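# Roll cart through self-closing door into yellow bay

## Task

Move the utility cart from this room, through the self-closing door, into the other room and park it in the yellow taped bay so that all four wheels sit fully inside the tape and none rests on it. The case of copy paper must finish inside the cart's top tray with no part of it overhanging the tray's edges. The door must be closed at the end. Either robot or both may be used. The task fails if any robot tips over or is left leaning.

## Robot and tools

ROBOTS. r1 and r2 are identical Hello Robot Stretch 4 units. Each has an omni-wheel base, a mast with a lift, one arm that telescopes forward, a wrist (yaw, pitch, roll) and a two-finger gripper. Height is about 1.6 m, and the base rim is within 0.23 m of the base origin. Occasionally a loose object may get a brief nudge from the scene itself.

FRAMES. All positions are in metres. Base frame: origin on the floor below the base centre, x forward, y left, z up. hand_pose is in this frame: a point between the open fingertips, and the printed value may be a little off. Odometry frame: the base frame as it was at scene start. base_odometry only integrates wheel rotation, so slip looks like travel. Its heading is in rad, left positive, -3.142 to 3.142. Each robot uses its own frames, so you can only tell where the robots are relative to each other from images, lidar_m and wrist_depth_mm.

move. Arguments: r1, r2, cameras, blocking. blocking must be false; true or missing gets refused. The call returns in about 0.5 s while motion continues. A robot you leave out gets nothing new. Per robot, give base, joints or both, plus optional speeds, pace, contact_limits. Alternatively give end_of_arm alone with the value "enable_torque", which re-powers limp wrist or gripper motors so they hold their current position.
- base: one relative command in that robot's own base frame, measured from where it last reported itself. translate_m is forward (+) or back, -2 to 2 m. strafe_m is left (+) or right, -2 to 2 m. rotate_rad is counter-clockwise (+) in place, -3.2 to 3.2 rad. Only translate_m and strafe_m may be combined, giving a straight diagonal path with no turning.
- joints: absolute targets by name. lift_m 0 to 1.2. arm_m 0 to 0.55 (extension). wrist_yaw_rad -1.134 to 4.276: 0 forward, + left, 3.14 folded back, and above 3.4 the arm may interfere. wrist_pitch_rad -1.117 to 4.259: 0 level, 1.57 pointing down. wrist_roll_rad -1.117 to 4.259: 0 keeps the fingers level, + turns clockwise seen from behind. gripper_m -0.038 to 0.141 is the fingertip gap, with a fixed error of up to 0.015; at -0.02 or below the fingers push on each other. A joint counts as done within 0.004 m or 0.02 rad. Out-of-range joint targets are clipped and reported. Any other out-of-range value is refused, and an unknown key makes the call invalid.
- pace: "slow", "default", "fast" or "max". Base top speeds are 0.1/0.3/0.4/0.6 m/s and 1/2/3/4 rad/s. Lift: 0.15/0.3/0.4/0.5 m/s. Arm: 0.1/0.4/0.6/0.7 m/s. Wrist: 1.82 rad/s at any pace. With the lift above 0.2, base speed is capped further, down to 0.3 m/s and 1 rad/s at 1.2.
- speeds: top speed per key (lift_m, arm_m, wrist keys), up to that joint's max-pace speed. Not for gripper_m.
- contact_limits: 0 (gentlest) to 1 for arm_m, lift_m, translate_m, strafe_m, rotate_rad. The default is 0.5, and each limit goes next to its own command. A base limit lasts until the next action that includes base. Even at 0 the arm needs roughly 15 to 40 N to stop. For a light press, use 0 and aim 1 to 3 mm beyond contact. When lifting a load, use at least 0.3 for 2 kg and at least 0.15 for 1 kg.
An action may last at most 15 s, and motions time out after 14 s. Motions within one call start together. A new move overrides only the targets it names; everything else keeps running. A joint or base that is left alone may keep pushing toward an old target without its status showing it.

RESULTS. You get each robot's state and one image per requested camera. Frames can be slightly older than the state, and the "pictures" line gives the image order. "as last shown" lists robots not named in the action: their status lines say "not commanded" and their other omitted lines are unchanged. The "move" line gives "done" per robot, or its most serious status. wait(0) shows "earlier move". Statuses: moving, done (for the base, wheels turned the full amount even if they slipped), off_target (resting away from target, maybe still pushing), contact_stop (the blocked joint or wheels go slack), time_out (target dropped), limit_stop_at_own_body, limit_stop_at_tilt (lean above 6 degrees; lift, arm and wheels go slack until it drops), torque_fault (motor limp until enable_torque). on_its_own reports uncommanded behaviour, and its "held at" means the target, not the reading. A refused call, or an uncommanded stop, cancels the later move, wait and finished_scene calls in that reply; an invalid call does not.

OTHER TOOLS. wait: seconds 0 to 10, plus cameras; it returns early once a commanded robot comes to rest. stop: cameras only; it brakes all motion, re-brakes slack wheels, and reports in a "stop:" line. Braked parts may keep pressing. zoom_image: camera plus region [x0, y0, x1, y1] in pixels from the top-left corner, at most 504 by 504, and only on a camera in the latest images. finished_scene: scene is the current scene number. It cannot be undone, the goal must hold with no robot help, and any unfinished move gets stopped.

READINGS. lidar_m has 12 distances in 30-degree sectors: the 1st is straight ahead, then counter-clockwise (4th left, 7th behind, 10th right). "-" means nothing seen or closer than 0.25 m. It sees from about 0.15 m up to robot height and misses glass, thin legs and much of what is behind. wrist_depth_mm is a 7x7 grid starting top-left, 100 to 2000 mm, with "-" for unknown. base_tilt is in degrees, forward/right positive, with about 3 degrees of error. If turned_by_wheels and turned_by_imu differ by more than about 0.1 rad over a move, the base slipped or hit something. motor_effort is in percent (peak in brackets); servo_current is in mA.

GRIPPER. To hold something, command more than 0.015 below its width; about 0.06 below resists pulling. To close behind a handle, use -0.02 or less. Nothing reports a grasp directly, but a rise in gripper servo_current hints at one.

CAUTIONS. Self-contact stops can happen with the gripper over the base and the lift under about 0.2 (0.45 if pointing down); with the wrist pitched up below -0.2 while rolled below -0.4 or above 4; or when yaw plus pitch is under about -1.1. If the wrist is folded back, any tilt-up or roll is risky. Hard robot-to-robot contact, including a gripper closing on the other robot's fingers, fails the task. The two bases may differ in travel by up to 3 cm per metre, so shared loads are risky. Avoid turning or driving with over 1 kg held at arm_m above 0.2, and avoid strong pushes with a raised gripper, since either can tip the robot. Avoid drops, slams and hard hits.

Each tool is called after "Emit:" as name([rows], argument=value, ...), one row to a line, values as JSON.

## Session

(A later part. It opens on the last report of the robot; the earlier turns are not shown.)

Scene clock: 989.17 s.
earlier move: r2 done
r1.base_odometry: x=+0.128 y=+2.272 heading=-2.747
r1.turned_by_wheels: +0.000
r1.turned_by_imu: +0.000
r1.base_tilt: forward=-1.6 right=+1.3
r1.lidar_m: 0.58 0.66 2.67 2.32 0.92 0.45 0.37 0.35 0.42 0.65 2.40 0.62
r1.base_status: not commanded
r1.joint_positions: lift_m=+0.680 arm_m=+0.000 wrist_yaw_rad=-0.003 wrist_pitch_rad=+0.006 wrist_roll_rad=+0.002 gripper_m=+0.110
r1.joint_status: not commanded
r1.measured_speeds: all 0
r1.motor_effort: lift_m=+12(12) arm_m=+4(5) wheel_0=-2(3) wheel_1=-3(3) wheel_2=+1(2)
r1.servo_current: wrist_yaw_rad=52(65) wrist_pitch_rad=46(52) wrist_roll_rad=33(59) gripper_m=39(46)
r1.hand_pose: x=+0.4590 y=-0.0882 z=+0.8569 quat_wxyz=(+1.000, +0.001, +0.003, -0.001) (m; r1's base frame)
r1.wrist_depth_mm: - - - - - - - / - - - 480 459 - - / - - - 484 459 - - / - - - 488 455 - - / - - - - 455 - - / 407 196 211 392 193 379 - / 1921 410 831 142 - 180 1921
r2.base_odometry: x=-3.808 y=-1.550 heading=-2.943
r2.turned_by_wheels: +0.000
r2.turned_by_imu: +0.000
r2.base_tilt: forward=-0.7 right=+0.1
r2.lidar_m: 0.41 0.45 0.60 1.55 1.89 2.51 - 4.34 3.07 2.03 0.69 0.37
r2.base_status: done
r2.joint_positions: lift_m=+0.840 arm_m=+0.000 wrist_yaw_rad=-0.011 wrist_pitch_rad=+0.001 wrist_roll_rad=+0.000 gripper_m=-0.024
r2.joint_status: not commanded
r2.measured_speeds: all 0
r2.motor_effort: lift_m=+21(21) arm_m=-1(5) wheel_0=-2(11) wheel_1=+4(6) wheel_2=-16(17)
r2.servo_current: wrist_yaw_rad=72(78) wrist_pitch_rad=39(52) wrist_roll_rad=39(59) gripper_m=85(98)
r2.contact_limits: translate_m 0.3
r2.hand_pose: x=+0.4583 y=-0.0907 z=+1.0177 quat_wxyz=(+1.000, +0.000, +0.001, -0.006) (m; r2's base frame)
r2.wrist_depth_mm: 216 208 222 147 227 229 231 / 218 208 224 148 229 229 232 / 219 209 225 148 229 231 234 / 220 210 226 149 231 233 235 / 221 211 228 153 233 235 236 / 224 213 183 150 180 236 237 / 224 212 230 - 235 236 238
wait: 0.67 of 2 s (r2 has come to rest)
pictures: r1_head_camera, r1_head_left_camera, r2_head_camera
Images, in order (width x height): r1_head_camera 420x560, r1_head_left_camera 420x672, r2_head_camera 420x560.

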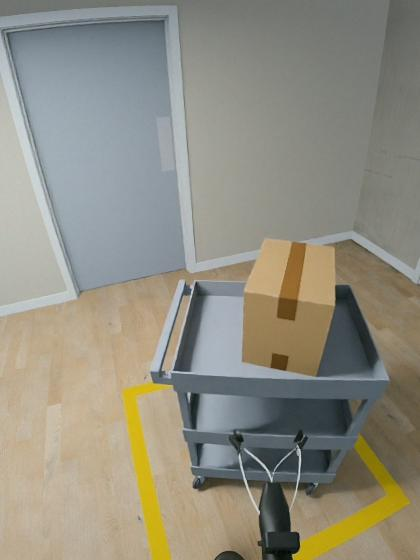

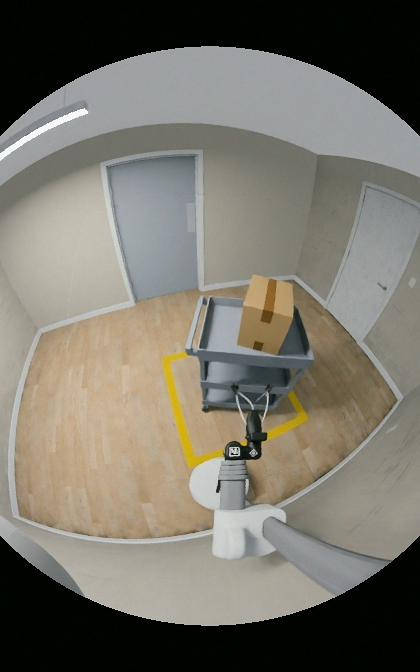

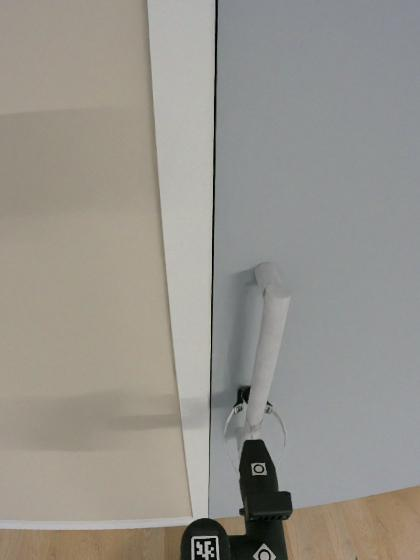

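Emit:
move(blocking=false, cameras=[], r2={"joints":{"gripper_m":0.1}}, r1={"base":{"strafe_m":-0.28},"pace":"slow"})

Emit:
wait(seconds=5, cameras=[])

Emit:
wait(seconds=5, cameras=["r1_head_camera","r2_wrist_camera","r1_head_right_camera"])

Scene clock: 1004.57 s.
move: r1 moving; r2 moving
r1.base_odometry: x=+0.123 y=+2.285 heading=-2.747
r1.turned_by_wheels: +0.000
r1.turned_by_imu: +0.000
r1.base_tilt: forward=-1.6 right=+1.3
r1.lidar_m: 0.60 0.66 2.68 2.34 0.92 0.46 0.35 0.33 0.42 0.65 2.38 0.61
r1.base_status: strafe_m moving
r1.joint_positions: lift_m=+0.680 arm_m=+0.000 wrist_yaw_rad=-0.003 wrist_pitch_rad=+0.006 wrist_roll_rad=+0.002 gripper_m=+0.110
r1.joint_status: not commanded
r1.measured_speeds: translate_m=+0.000 strafe_m=-0.055 rotate_rad=-0.003 lift_m=+0.000 arm_m=+0.000 wrist_yaw_rad=+0.000 wrist_pitch_rad=+0.000 wrist_roll_rad=+0.000
r1.motor_effort: lift_m=+12(12) arm_m=+5(5) wheel_0=+6(7) wheel_1=-7(8) wheel_2=-1(1)
r1.servo_current: wrist_yaw_rad=46(72) wrist_pitch_rad=39(52) wrist_roll_rad=52(59) gripper_m=39(46)
r1.hand_pose: x=+0.4590 y=-0.0882 z=+0.8569 quat_wxyz=(+1.000, +0.001, +0.003, -0.001) (m; r1's base frame)
r1.wrist_depth_mm: - - - - - - - / - - - 477 452 - - / - - - 484 452 - - / - - - 480 452 - - / - - - - 449 - - / 404 198 211 389 192 379 - / 1808 427 831 141 - 1756 -
r2.base_odometry: x=-3.808 y=-1.550 heading=-2.943
r2.turned_by_wheels: +0.000
r2.turned_by_imu: -0.004
r2.base_tilt: forward=-0.8 right=+0.2
r2.lidar_m: 0.38 0.44 0.61 1.56 1.90 2.53 - 4.35 3.09 2.11 0.70 0.39
r2.base_status: not commanded
r2.joint_positions: lift_m=+0.840 arm_m=+0.000 wrist_yaw_rad=-0.013 wrist_pitch_rad=+0.001 wrist_roll_rad=+0.000 gripper_m=+0.001
r2.joint_status: gripper_m moving
r2.measured_speeds: all 0
r2.motor_effort: lift_m=+21(21) arm_m=+4(4) wheel_0=-2(2) wheel_1=+3(4) wheel_2=-16(16)
r2.servo_current: wrist_yaw_rad=78(85) wrist_pitch_rad=46(46) wrist_roll_rad=52(59) gripper_m=85(98)
r2.contact_limits: translate_m 0.3
r2.hand_pose: x=+0.4581 y=-0.0913 z=+1.0177 quat_wxyz=(+1.000, +0.000, +0.001, -0.007) (m; r2's base frame)
r2.wrist_depth_mm: 218 208 224 148 229 231 235 / 219 210 226 148 231 232 236 / 221 210 227 150 231 235 236 / 221 211 228 150 234 236 238 / 223 213 229 152 235 236 240 / 224 214 186 152 185 239 241 / 225 213 231 - 236 242 242
pictures: none
No camera images: "cameras" was empty.

Scene clock: 1006.03 s.
earlier move: r1 moving; r2 done
r1.base_odometry: x=+0.069 y=+2.414 heading=-2.747
r1.turned_by_wheels: +0.000
r1.turned_by_imu: -0.001
r1.base_tilt: forward=-1.6 right=+1.2
r1.lidar_m: 0.57 0.66 2.73 2.48 0.80 0.38 0.29 0.30 0.36 0.55 2.26 0.61
r1.base_status: strafe_m moving
r1.joint_positions: lift_m=+0.680 arm_m=+0.000 wrist_yaw_rad=-0.003 wrist_pitch_rad=+0.006 wrist_roll_rad=+0.002 gripper_m=+0.110
r1.joint_status: not commanded
r1.measured_speeds: translate_m=+0.000 strafe_m=-0.100 rotate_rad=+0.002 lift_m=+0.000 arm_m=+0.000 wrist_yaw_rad=+0.000 wrist_pitch_rad=+0.000 wrist_roll_rad=+0.000
r1.motor_effort: lift_m=+12(12) arm_m=+4(5) wheel_0=+5(9) wheel_1=-5(8) wheel_2=-1(2)
r1.servo_current: wrist_yaw_rad=52(72) wrist_pitch_rad=46(52) wrist_roll_rad=52(65) gripper_m=46(46)
r1.hand_pose: x=+0.4590 y=-0.0882 z=+0.8569 quat_wxyz=(+1.000, +0.001, +0.003, -0.001) (m; r1's base frame)
r1.wrist_depth_mm: - - - - - - - / - - 466 445 - - - / - - 466 449 - - - / - - 473 449 - - - / - 500 473 - - 366 - / 392 198 211 377 189 366 - / - 820 - 141 788 1708 1921
r2.base_odometry: x=-3.808 y=-1.550 heading=-2.943
r2.turned_by_wheels: +0.000
r2.turned_by_imu: -0.002
r2.base_tilt: forward=-0.9 right=+0.2
r2.lidar_m: 0.38 0.45 0.59 1.52 1.88 2.50 - 4.35 3.09 2.12 0.67 0.39
r2.base_status: not commanded
r2.joint_positions: lift_m=+0.840 arm_m=+0.000 wrist_yaw_rad=-0.013 wrist_pitch_rad=+0.001 wrist_roll_rad=+0.000 gripper_m=+0.100
r2.joint_status: all done
r2.measured_speeds: all 0
r2.motor_effort: lift_m=+21(21) arm_m=+4(4) wheel_0=-2(3) wheel_1=+4(4) wheel_2=-16(16)
r2.servo_current: wrist_yaw_rad=72(91) wrist_pitch_rad=39(52) wrist_roll_rad=52(65) gripper_m=46(117)
r2.contact_limits: translate_m 0.3
r2.hand_pose: x=+0.4581 y=-0.0913 z=+1.0177 quat_wxyz=(+1.000, +0.000, +0.001, -0.007) (m; r2's base frame)
r2.wrist_depth_mm: 220 210 225 148 231 232 236 / 220 211 227 150 231 234 236 / 221 212 229 151 234 235 237 / 223 213 229 152 234 236 239 / 224 215 231 153 236 237 240 / 225 215 190 154 186 240 242 / 227 215 233 - 238 242 243
wait: 1.47 of 5 s (r2 has come to rest)
pictures: none
No camera images: "cameras" was empty.

Scene clock: 1008.00 s.
earlier move: r1 done
r1.base_odometry: x=+0.020 y=+2.531 heading=-2.747
r1.turned_by_wheels: +0.000
r1.turned_by_imu: -0.001
r1.base_tilt: forward=-1.6 right=+1.3
r1.lidar_m: 0.56 0.63 2.76 2.57 0.68 0.33 0.26 0.26 0.31 0.49 2.15 0.58
r1.base_status: done
r1.joint_positions: lift_m=+0.680 arm_m=+0.000 wrist_yaw_rad=-0.003 wrist_pitch_rad=+0.006 wrist_roll_rad=+0.002 gripper_m=+0.110
r1.joint_status: not commanded
r1.measured_speeds: all 0
r1.motor_effort: lift_m=+12(12) arm_m=+4(5) wheel_0=+2(9) wheel_1=-1(8) wheel_2=+0(2)
r1.servo_current: wrist_yaw_rad=52(72) wrist_pitch_rad=52(52) wrist_roll_rad=39(72) gripper_m=46(52)
r1.hand_pose: x=+0.4590 y=-0.0882 z=+0.8569 quat_wxyz=(+1.000, +0.001, +0.003, -0.001) (m; r1's base frame)
r1.wrist_depth_mm: - - - - - - - / - 455 480 - - - - / 488 462 477 - - - - / 496 459 477 - - - - / - 455 473 - - - - / 382 198 211 366 193 - - / - 181 170 141 1921 1756 1808
r2.base_odometry: x=-3.808 y=-1.550 heading=-2.943
r2.turned_by_wheels: +0.000
r2.turned_by_imu: +0.000
r2.base_tilt: forward=-0.9 right=+0.2
r2.lidar_m: 0.38 0.44 0.63 1.54 1.89 2.52 - 4.37 3.06 2.13 0.66 0.44
r2.base_status: not commanded
r2.joint_positions: lift_m=+0.840 arm_m=+0.000 wrist_yaw_rad=-0.013 wrist_pitch_rad=+0.001 wrist_roll_rad=+0.000 gripper_m=+0.100
r2.joint_status: all done
r2.measured_speeds: all 0
r2.motor_effort: lift_m=+20(21) arm_m=+4(4) wheel_0=-3(3) wheel_1=+4(4) wheel_2=-16(16)
r2.servo_current: wrist_yaw_rad=72(98) wrist_pitch_rad=39(52) wrist_roll_rad=39(65) gripper_m=46(117)
r2.contact_limits: translate_m 0.3
r2.hand_pose: x=+0.4581 y=-0.0913 z=+1.0177 quat_wxyz=(+1.000, +0.000, +0.001, -0.007) (m; r2's base frame)
r2.wrist_depth_mm: 220 209 225 148 230 233 235 / 220 211 227 149 232 235 236 / 221 211 229 150 233 236 237 / 223 213 229 152 235 236 239 / 224 215 230 153 236 238 240 / 224 215 189 153 185 240 243 / 227 216 233 - 239 241 242
wait: 1.97 of 5 s (r1 has come to rest)
pictures: r1_head_camera, r1_head_right_camera, r2_wrist_camera
Images, in order (width x height): r1_head_camera 420x560, r1_head_right_camera 420x672, r2_wrist_camera 616x392.

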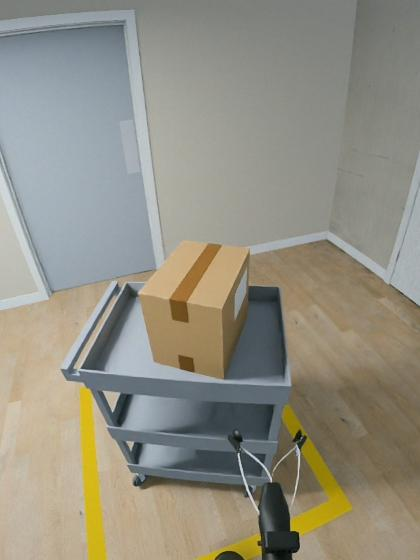

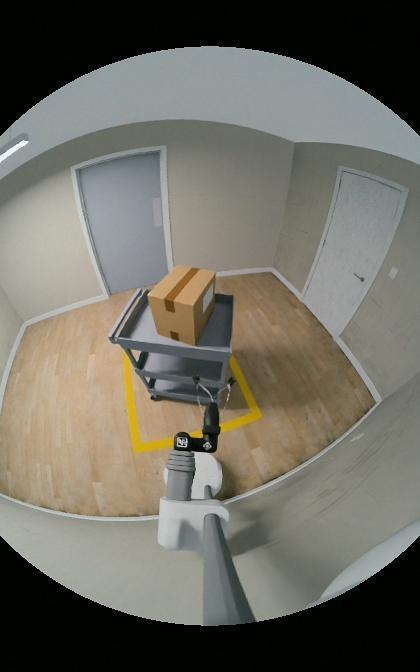

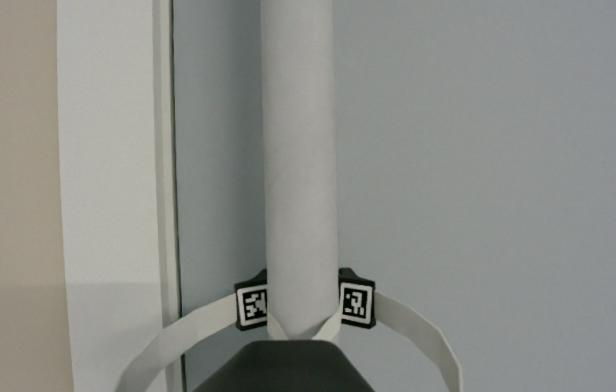

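Emit:
zoom_image(camera="r1_head_camera", region=[60, 360, 380, 560])

Emit:
zoom_image(camera="r1_head_right_camera", region=[100, 320, 280, 460])

Emit:
move(blocking=false, cameras=["r2_wrist_camera", "r2_head_camera"])

Scaled by 1.575 from the camera's 420x560 image, which has a finer 600x800 frame.

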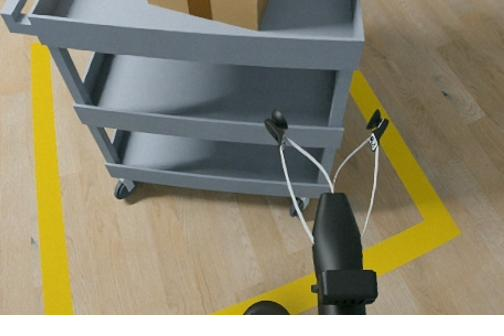

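Scaled by 2.800 from the camera's 420x672 image, which has a finer 600x960 frame.

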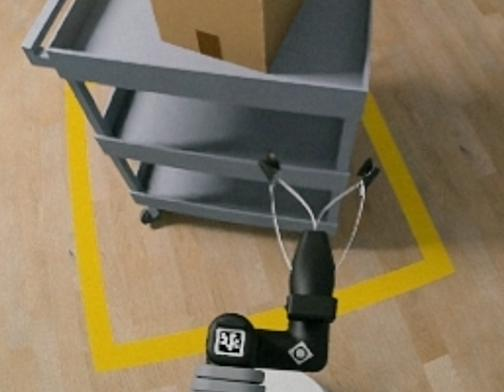

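Scene clock: 1014.07 s.
r1.base_odometry: x=+0.020 y=+2.531 heading=-2.747
r1.turned_by_wheels: +0.000
r1.turned_by_imu: +0.000
r1.base_tilt: forward=-1.6 right=+1.2
r1.lidar_m: 0.56 0.63 2.77 2.58 0.66 0.34 0.25 0.27 0.32 0.49 2.15 0.59
r1.base_status: done
r1.joint_positions: lift_m=+0.680 arm_m=+0.000 wrist_yaw_rad=-0.003 wrist_pitch_rad=+0.006 wrist_roll_rad=+0.002 gripper_m=+0.110
r1.joint_status: not commanded
r1.measured_speeds: all 0
r1.motor_effort: lift_m=+12(12) arm_m=+4(5) wheel_0=+2(9) wheel_1=-1(8) wheel_2=+0(2)
r1.servo_current: wrist_yaw_rad=46(72) wrist_pitch_rad=46(52) wrist_roll_rad=46(72) gripper_m=39(52)
r1.hand_pose: x=+0.4590 y=-0.0882 z=+0.8569 quat_wxyz=(+1.000, +0.001, +0.003, -0.001) (m; r1's base frame)
r1.wrist_depth_mm: - - - - - - - / - 452 480 - - - - / 488 459 477 - - - - / 496 459 473 - - - - / - 462 469 - - - - / 382 198 211 366 193 - - / - 181 171 141 1921 1808 1863
r2.base_odometry: x=-3.808 y=-1.550 heading=-2.943
r2.turned_by_wheels: +0.000
r2.turned_by_imu: +0.000
r2.base_tilt: forward=-1.0 right=+0.2
r2.lidar_m: 0.39 0.43 0.61 1.51 1.87 2.54 - 4.37 3.11 2.17 0.67 0.43
r2.base_status: not commanded
r2.joint_positions: lift_m=+0.840 arm_m=+0.000 wrist_yaw_rad=-0.013 wrist_pitch_rad=+0.001 wrist_roll_rad=+0.000 gripper_m=+0.100
r2.joint_status: all done
r2.measured_speeds: all 0
r2.motor_effort: lift_m=+20(21) arm_m=+4(4) wheel_0=-2(3) wheel_1=+3(4) wheel_2=-16(16)
r2.servo_current: wrist_yaw_rad=85(98) wrist_pitch_rad=39(52) wrist_roll_rad=59(65) gripper_m=52(117)
r2.contact_limits: translate_m 0.3
r2.hand_pose: x=+0.4581 y=-0.0913 z=+1.0177 quat_wxyz=(+1.000, +0.000, +0.001, -0.007) (m; r2's base frame)
r2.wrist_depth_mm: 220 211 225 148 231 233 235 / 220 211 227 149 233 234 236 / 222 212 228 151 233 236 237 / 224 213 229 151 235 236 239 / 224 214 230 153 236 238 241 / 226 216 190 153 185 240 242 / 228 215 234 - 238 242 243
pictures: r2_head_camera, r2_wrist_camera
Images, in order (width x height): r2_head_camera 420x560, r2_wrist_camera 616x392.

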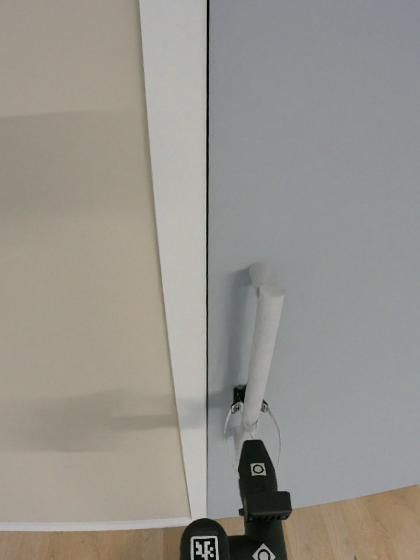

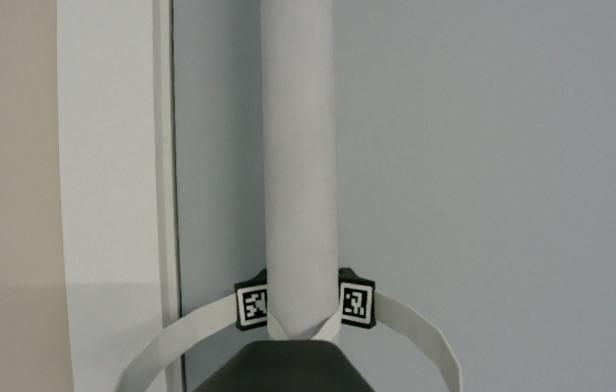

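Emit:
move(blocking=false, cameras=[], r2={"base":{"translate_m":-0.03},"pace":"slow"})

Emit:
wait(seconds=2, cameras=["r2_wrist_camera","r2_head_camera"])

Scene clock: 1027.40 s.
move: r2 moving
r1: as last shown
r1.base_tilt: forward=-1.6 right=+1.3
r1.lidar_m: 0.58 0.64 2.75 2.56 0.69 0.34 0.26 0.27 0.31 0.51 2.14 0.60
r1.motor_effort: lift_m=+12(12) arm_m=+5(5) wheel_0=+2(3) wheel_1=-1(2) wheel_2=+0(0)
r1.servo_current: wrist_yaw_rad=52(65) wrist_pitch_rad=59(59) wrist_roll_rad=46(52) gripper_m=46(52)
r1.wrist_depth_mm: - - - - - - - / - 455 480 - - - - / 492 455 473 - - - - / 492 462 473 - - - - / - 462 469 - - - - / 379 198 210 368 193 - - / - 180 171 141 1983 1808 1808
r2.base_odometry: x=-3.797 y=-1.548 heading=-2.944
r2.turned_by_wheels: -0.001
r2.turned_by_imu: -0.003
r2.base_tilt: forward=-0.7 right=+0.1
r2.lidar_m: 0.39 0.47 0.63 1.53 1.90 2.43 - 4.37 3.08 2.22 0.69 0.40
r2.base_status: translate_m moving
r2.joint_positions: lift_m=+0.840 arm_m=+0.000 wrist_yaw_rad=-0.013 wrist_pitch_rad=+0.001 wrist_roll_rad=+0.000 gripper_m=+0.100
r2.joint_status: not commanded
r2.measured_speeds: translate_m=-0.051 strafe_m=+0.000 rotate_rad=+0.002 lift_m=+0.000 arm_m=+0.000 wrist_yaw_rad=+0.000 wrist_pitch_rad=+0.000 wrist_roll_rad=+0.000
r2.motor_effort: lift_m=+21(21) arm_m=+4(4) wheel_0=-9(9) wheel_1=-7(7) wheel_2=+3(15)
r2.servo_current: wrist_yaw_rad=85(85) wrist_pitch_rad=39(46) wrist_roll_rad=46(59) gripper_m=46(52)
r2.hand_pose: x=+0.4581 y=-0.0913 z=+1.0177 quat_wxyz=(+1.000, +0.000, +0.001, -0.007) (m; r2's base frame)
r2.wrist_depth_mm: 225 216 232 155 236 239 240 / 228 217 234 156 237 239 241 / 229 218 235 156 238 241 242 / 229 220 236 158 239 242 246 / 231 221 236 160 242 244 246 / 232 221 193 158 193 246 247 / 234 222 239 - 244 247 249
pictures: none
No camera images: "cameras" was empty.

Scene clock: 1028.30 s.
earlier move: r2 done
r1.base_odometry: x=+0.020 y=+2.531 heading=-2.747
r1.turned_by_wheels: +0.000
r1.turned_by_imu: +0.000
r1.base_tilt: forward=-1.6 right=+1.3
r1.lidar_m: 0.57 0.63 2.76 2.59 0.64 0.34 0.26 0.25 0.31 0.49 2.15 0.60
r1.base_status: not commanded
r1.joint_positions: lift_m=+0.680 arm_m=+0.000 wrist_yaw_rad=-0.003 wrist_pitch_rad=+0.006 wrist_roll_rad=+0.002 gripper_m=+0.110
r1.joint_status: not commanded
r1.measured_speeds: all 0
r1.motor_effort: lift_m=+12(12) arm_m=+4(5) wheel_0=+2(3) wheel_1=-1(2) wheel_2=+0(0)
r1.servo_current: wrist_yaw_rad=72(72) wrist_pitch_rad=46(59) wrist_roll_rad=52(59) gripper_m=39(52)
r1.hand_pose: x=+0.4590 y=-0.0882 z=+0.8569 quat_wxyz=(+1.000, +0.001, +0.003, -0.001) (m; r1's base frame)
r1.wrist_depth_mm: - - - - - - - / - 455 480 - - - - / 492 455 477 - - - - / 500 462 477 - - - - / - 462 469 - - - - / 379 198 211 366 193 - - / - 181 171 141 1983 1808 1808
r2.base_odometry: x=-3.779 y=-1.544 heading=-2.944
r2.turned_by_wheels: +0.000
r2.turned_by_imu: +0.001
r2.base_tilt: forward=-0.7 right=+0.1
r2.lidar_m: 0.40 0.49 0.65 1.62 1.88 2.51 - 4.40 3.09 2.28 0.70 0.40
r2.base_status: done
r2.joint_positions: lift_m=+0.840 arm_m=+0.000 wrist_yaw_rad=-0.003 wrist_pitch_rad=+0.001 wrist_roll_rad=+0.000 gripper_m=+0.100
r2.joint_status: not commanded
r2.measured_speeds: all 0
r2.motor_effort: lift_m=+21(21) arm_m=+4(4) wheel_0=-5(9) wheel_1=-5(7) wheel_2=+5(15)
r2.servo_current: wrist_yaw_rad=33(85) wrist_pitch_rad=46(52) wrist_roll_rad=59(59) gripper_m=59(59)
r2.hand_pose: x=+0.4590 y=-0.0883 z=+1.0177 quat_wxyz=(+1.000, +0.000, +0.001, -0.001) (m; r2's base frame)
r2.wrist_depth_mm: 246 234 248 176 248 251 252 / 247 236 249 176 250 252 253 / 249 236 250 176 252 254 255 / 250 238 253 176 254 255 256 / 251 239 252 177 256 256 256 / 252 240 198 175 195 257 258 / 254 242 244 - 259 259 259
wait: 0.90 of 2 s (r2 has come to rest)
pictures: r2_head_camera, r2_wrist_camera
Images, in order (width x height): r2_head_camera 420x560, r2_wrist_camera 616x392.

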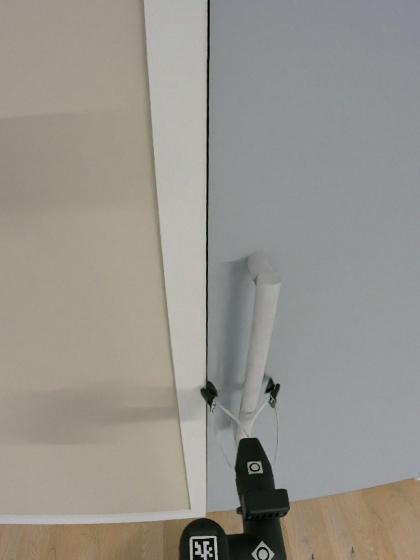

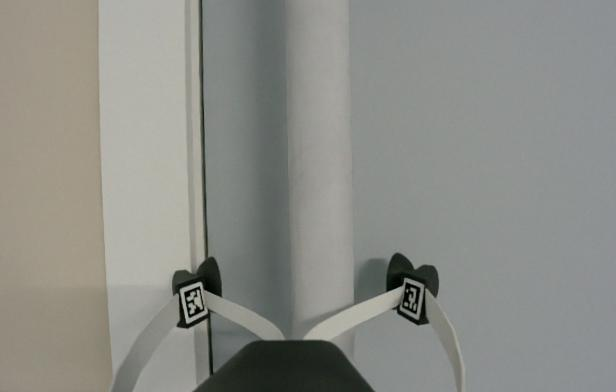

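Opened. Back off.

Emit:
move(blocking=false, cameras=[], r2={"base":{"translate_m":-0.3},"pace":"slow"})

Emit:
wait(seconds=5, cameras=["r2_head_camera","r1_head_camera"])

Scene clock: 1031.97 s.
move: r2 moving
r1: as last shown
r1.lidar_m: 0.57 0.62 2.78 2.58 0.69 0.33 0.28 0.25 0.31 0.51 2.14 0.61
r1.servo_current: wrist_yaw_rad=39(65) wrist_pitch_rad=46(59) wrist_roll_rad=46(65) gripper_m=46(46)
r1.wrist_depth_mm: - - - - - - - / - 452 484 - - - - / 492 455 477 - - - - / 496 459 473 - - - - / - 459 466 - - - - / 382 198 211 366 193 - - / - 181 171 141 1921 1808 1921
r2.base_odometry: x=-3.767 y=-1.542 heading=-2.944
r2.turned_by_wheels: +0.000
r2.turned_by_imu: +0.000
r2.base_tilt: forward=-0.7 right=+0.1
r2.lidar_m: 0.42 0.50 0.69 1.62 1.90 2.49 - 4.40 3.09 2.34 0.74 0.51
r2.base_status: translate_m moving
r2.joint_positions: lift_m=+0.840 arm_m=+0.000 wrist_yaw_rad=-0.003 wrist_pitch_rad=+0.001 wrist_roll_rad=+0.000 gripper_m=+0.100
r2.joint_status: not commanded
r2.measured_speeds: translate_m=-0.049 strafe_m=+0.000 rotate_rad=-0.001 lift_m=+0.000 arm_m=+0.000 wrist_yaw_rad=+0.000 wrist_pitch_rad=+0.000 wrist_roll_rad=+0.000
r2.motor_effort: lift_m=+20(21) arm_m=+4(4) wheel_0=-5(8) wheel_1=-6(8) wheel_2=+9(9)
r2.servo_current: wrist_yaw_rad=46(59) wrist_pitch_rad=46(52) wrist_roll_rad=39(65) gripper_m=52(52)
r2.hand_pose: x=+0.4590 y=-0.0883 z=+1.0177 quat_wxyz=(+1.000, +0.000, +0.001, -0.001) (m; r2's base frame)
r2.wrist_depth_mm: 255 244 258 188 259 262 262 / 257 245 259 185 260 262 263 / 258 247 260 187 263 264 264 / 259 248 262 187 264 265 267 / 260 251 264 189 266 266 268 / 263 251 205 186 195 268 270 / 264 253 266 - 268 271 271
pictures: none
No camera images: "cameras" was empty.

Scene clock: 1035.73 s.
earlier move: r2 done
r1.base_odometry: x=+0.020 y=+2.531 heading=-2.747
r1.turned_by_wheels: +0.000
r1.turned_by_imu: +0.000
r1.base_tilt: forward=-1.6 right=+1.2
r1.lidar_m: 0.57 0.63 2.78 2.56 0.68 0.32 0.26 0.26 0.32 0.49 2.15 0.60
r1.base_status: not commanded
r1.joint_positions: lift_m=+0.680 arm_m=+0.000 wrist_yaw_rad=-0.003 wrist_pitch_rad=+0.006 wrist_roll_rad=+0.002 gripper_m=+0.110
r1.joint_status: not commanded
r1.measured_speeds: all 0
r1.motor_effort: lift_m=+12(12) arm_m=+4(5) wheel_0=+2(3) wheel_1=-1(2) wheel_2=+0(0)
r1.servo_current: wrist_yaw_rad=46(78) wrist_pitch_rad=46(59) wrist_roll_rad=46(72) gripper_m=46(52)
r1.hand_pose: x=+0.4590 y=-0.0882 z=+0.8569 quat_wxyz=(+1.000, +0.001, +0.003, -0.001) (m; r1's base frame)
r1.wrist_depth_mm: - - - - - - - / - 459 477 - - - - / 488 462 477 - - - - / 492 462 473 - - - - / - 462 469 - - - - / 379 198 211 366 193 - - / - 181 170 141 1921 1863 1863
r2.base_odometry: x=-3.485 y=-1.485 heading=-2.944
r2.turned_by_wheels: +0.000
r2.turned_by_imu: +0.000
r2.base_tilt: forward=-0.6 right=+0.0
r2.lidar_m: 0.70 0.77 1.08 1.80 1.86 2.47 - 4.39 3.10 2.93 1.19 0.81
r2.base_status: done
r2.joint_positions: lift_m=+0.840 arm_m=+0.000 wrist_yaw_rad=-0.003 wrist_pitch_rad=+0.001 wrist_roll_rad=+0.000 gripper_m=+0.100
r2.joint_status: not commanded
r2.measured_speeds: all 0
r2.motor_effort: lift_m=+20(21) arm_m=+4(4) wheel_0=-3(9) wheel_1=-4(8) wheel_2=+4(11)
r2.servo_current: wrist_yaw_rad=39(59) wrist_pitch_rad=46(52) wrist_roll_rad=46(65) gripper_m=46(59)
r2.hand_pose: x=+0.4590 y=-0.0883 z=+1.0177 quat_wxyz=(+1.000, +0.000, +0.001, -0.001) (m; r2's base frame)
r2.wrist_depth_mm: - - 525 466 - - - / - - 530 466 - - - / - - 530 473 - - - / - - 535 - - - - / - - 539 477 - - - / - - 195 473 185 - - / - - - - - - -
wait: 3.77 of 5 s (r2 has come to rest)
pictures: r1_head_camera, r2_head_camera
Images, in order (width x height): r1_head_camera 420x560, r2_head_camera 420x560.

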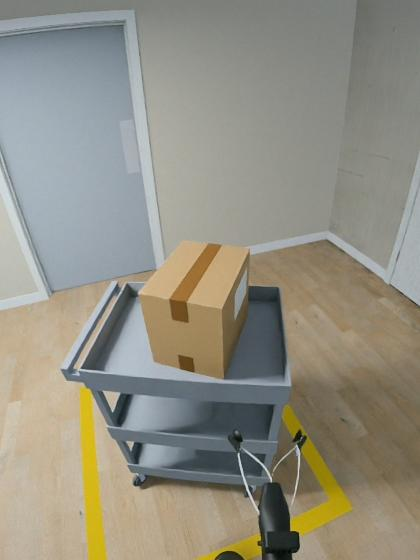

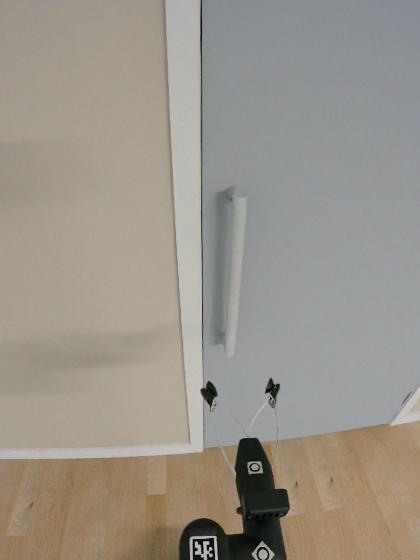

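Emit:
finished_scene(scene=2)

The scene is finished: the task was done.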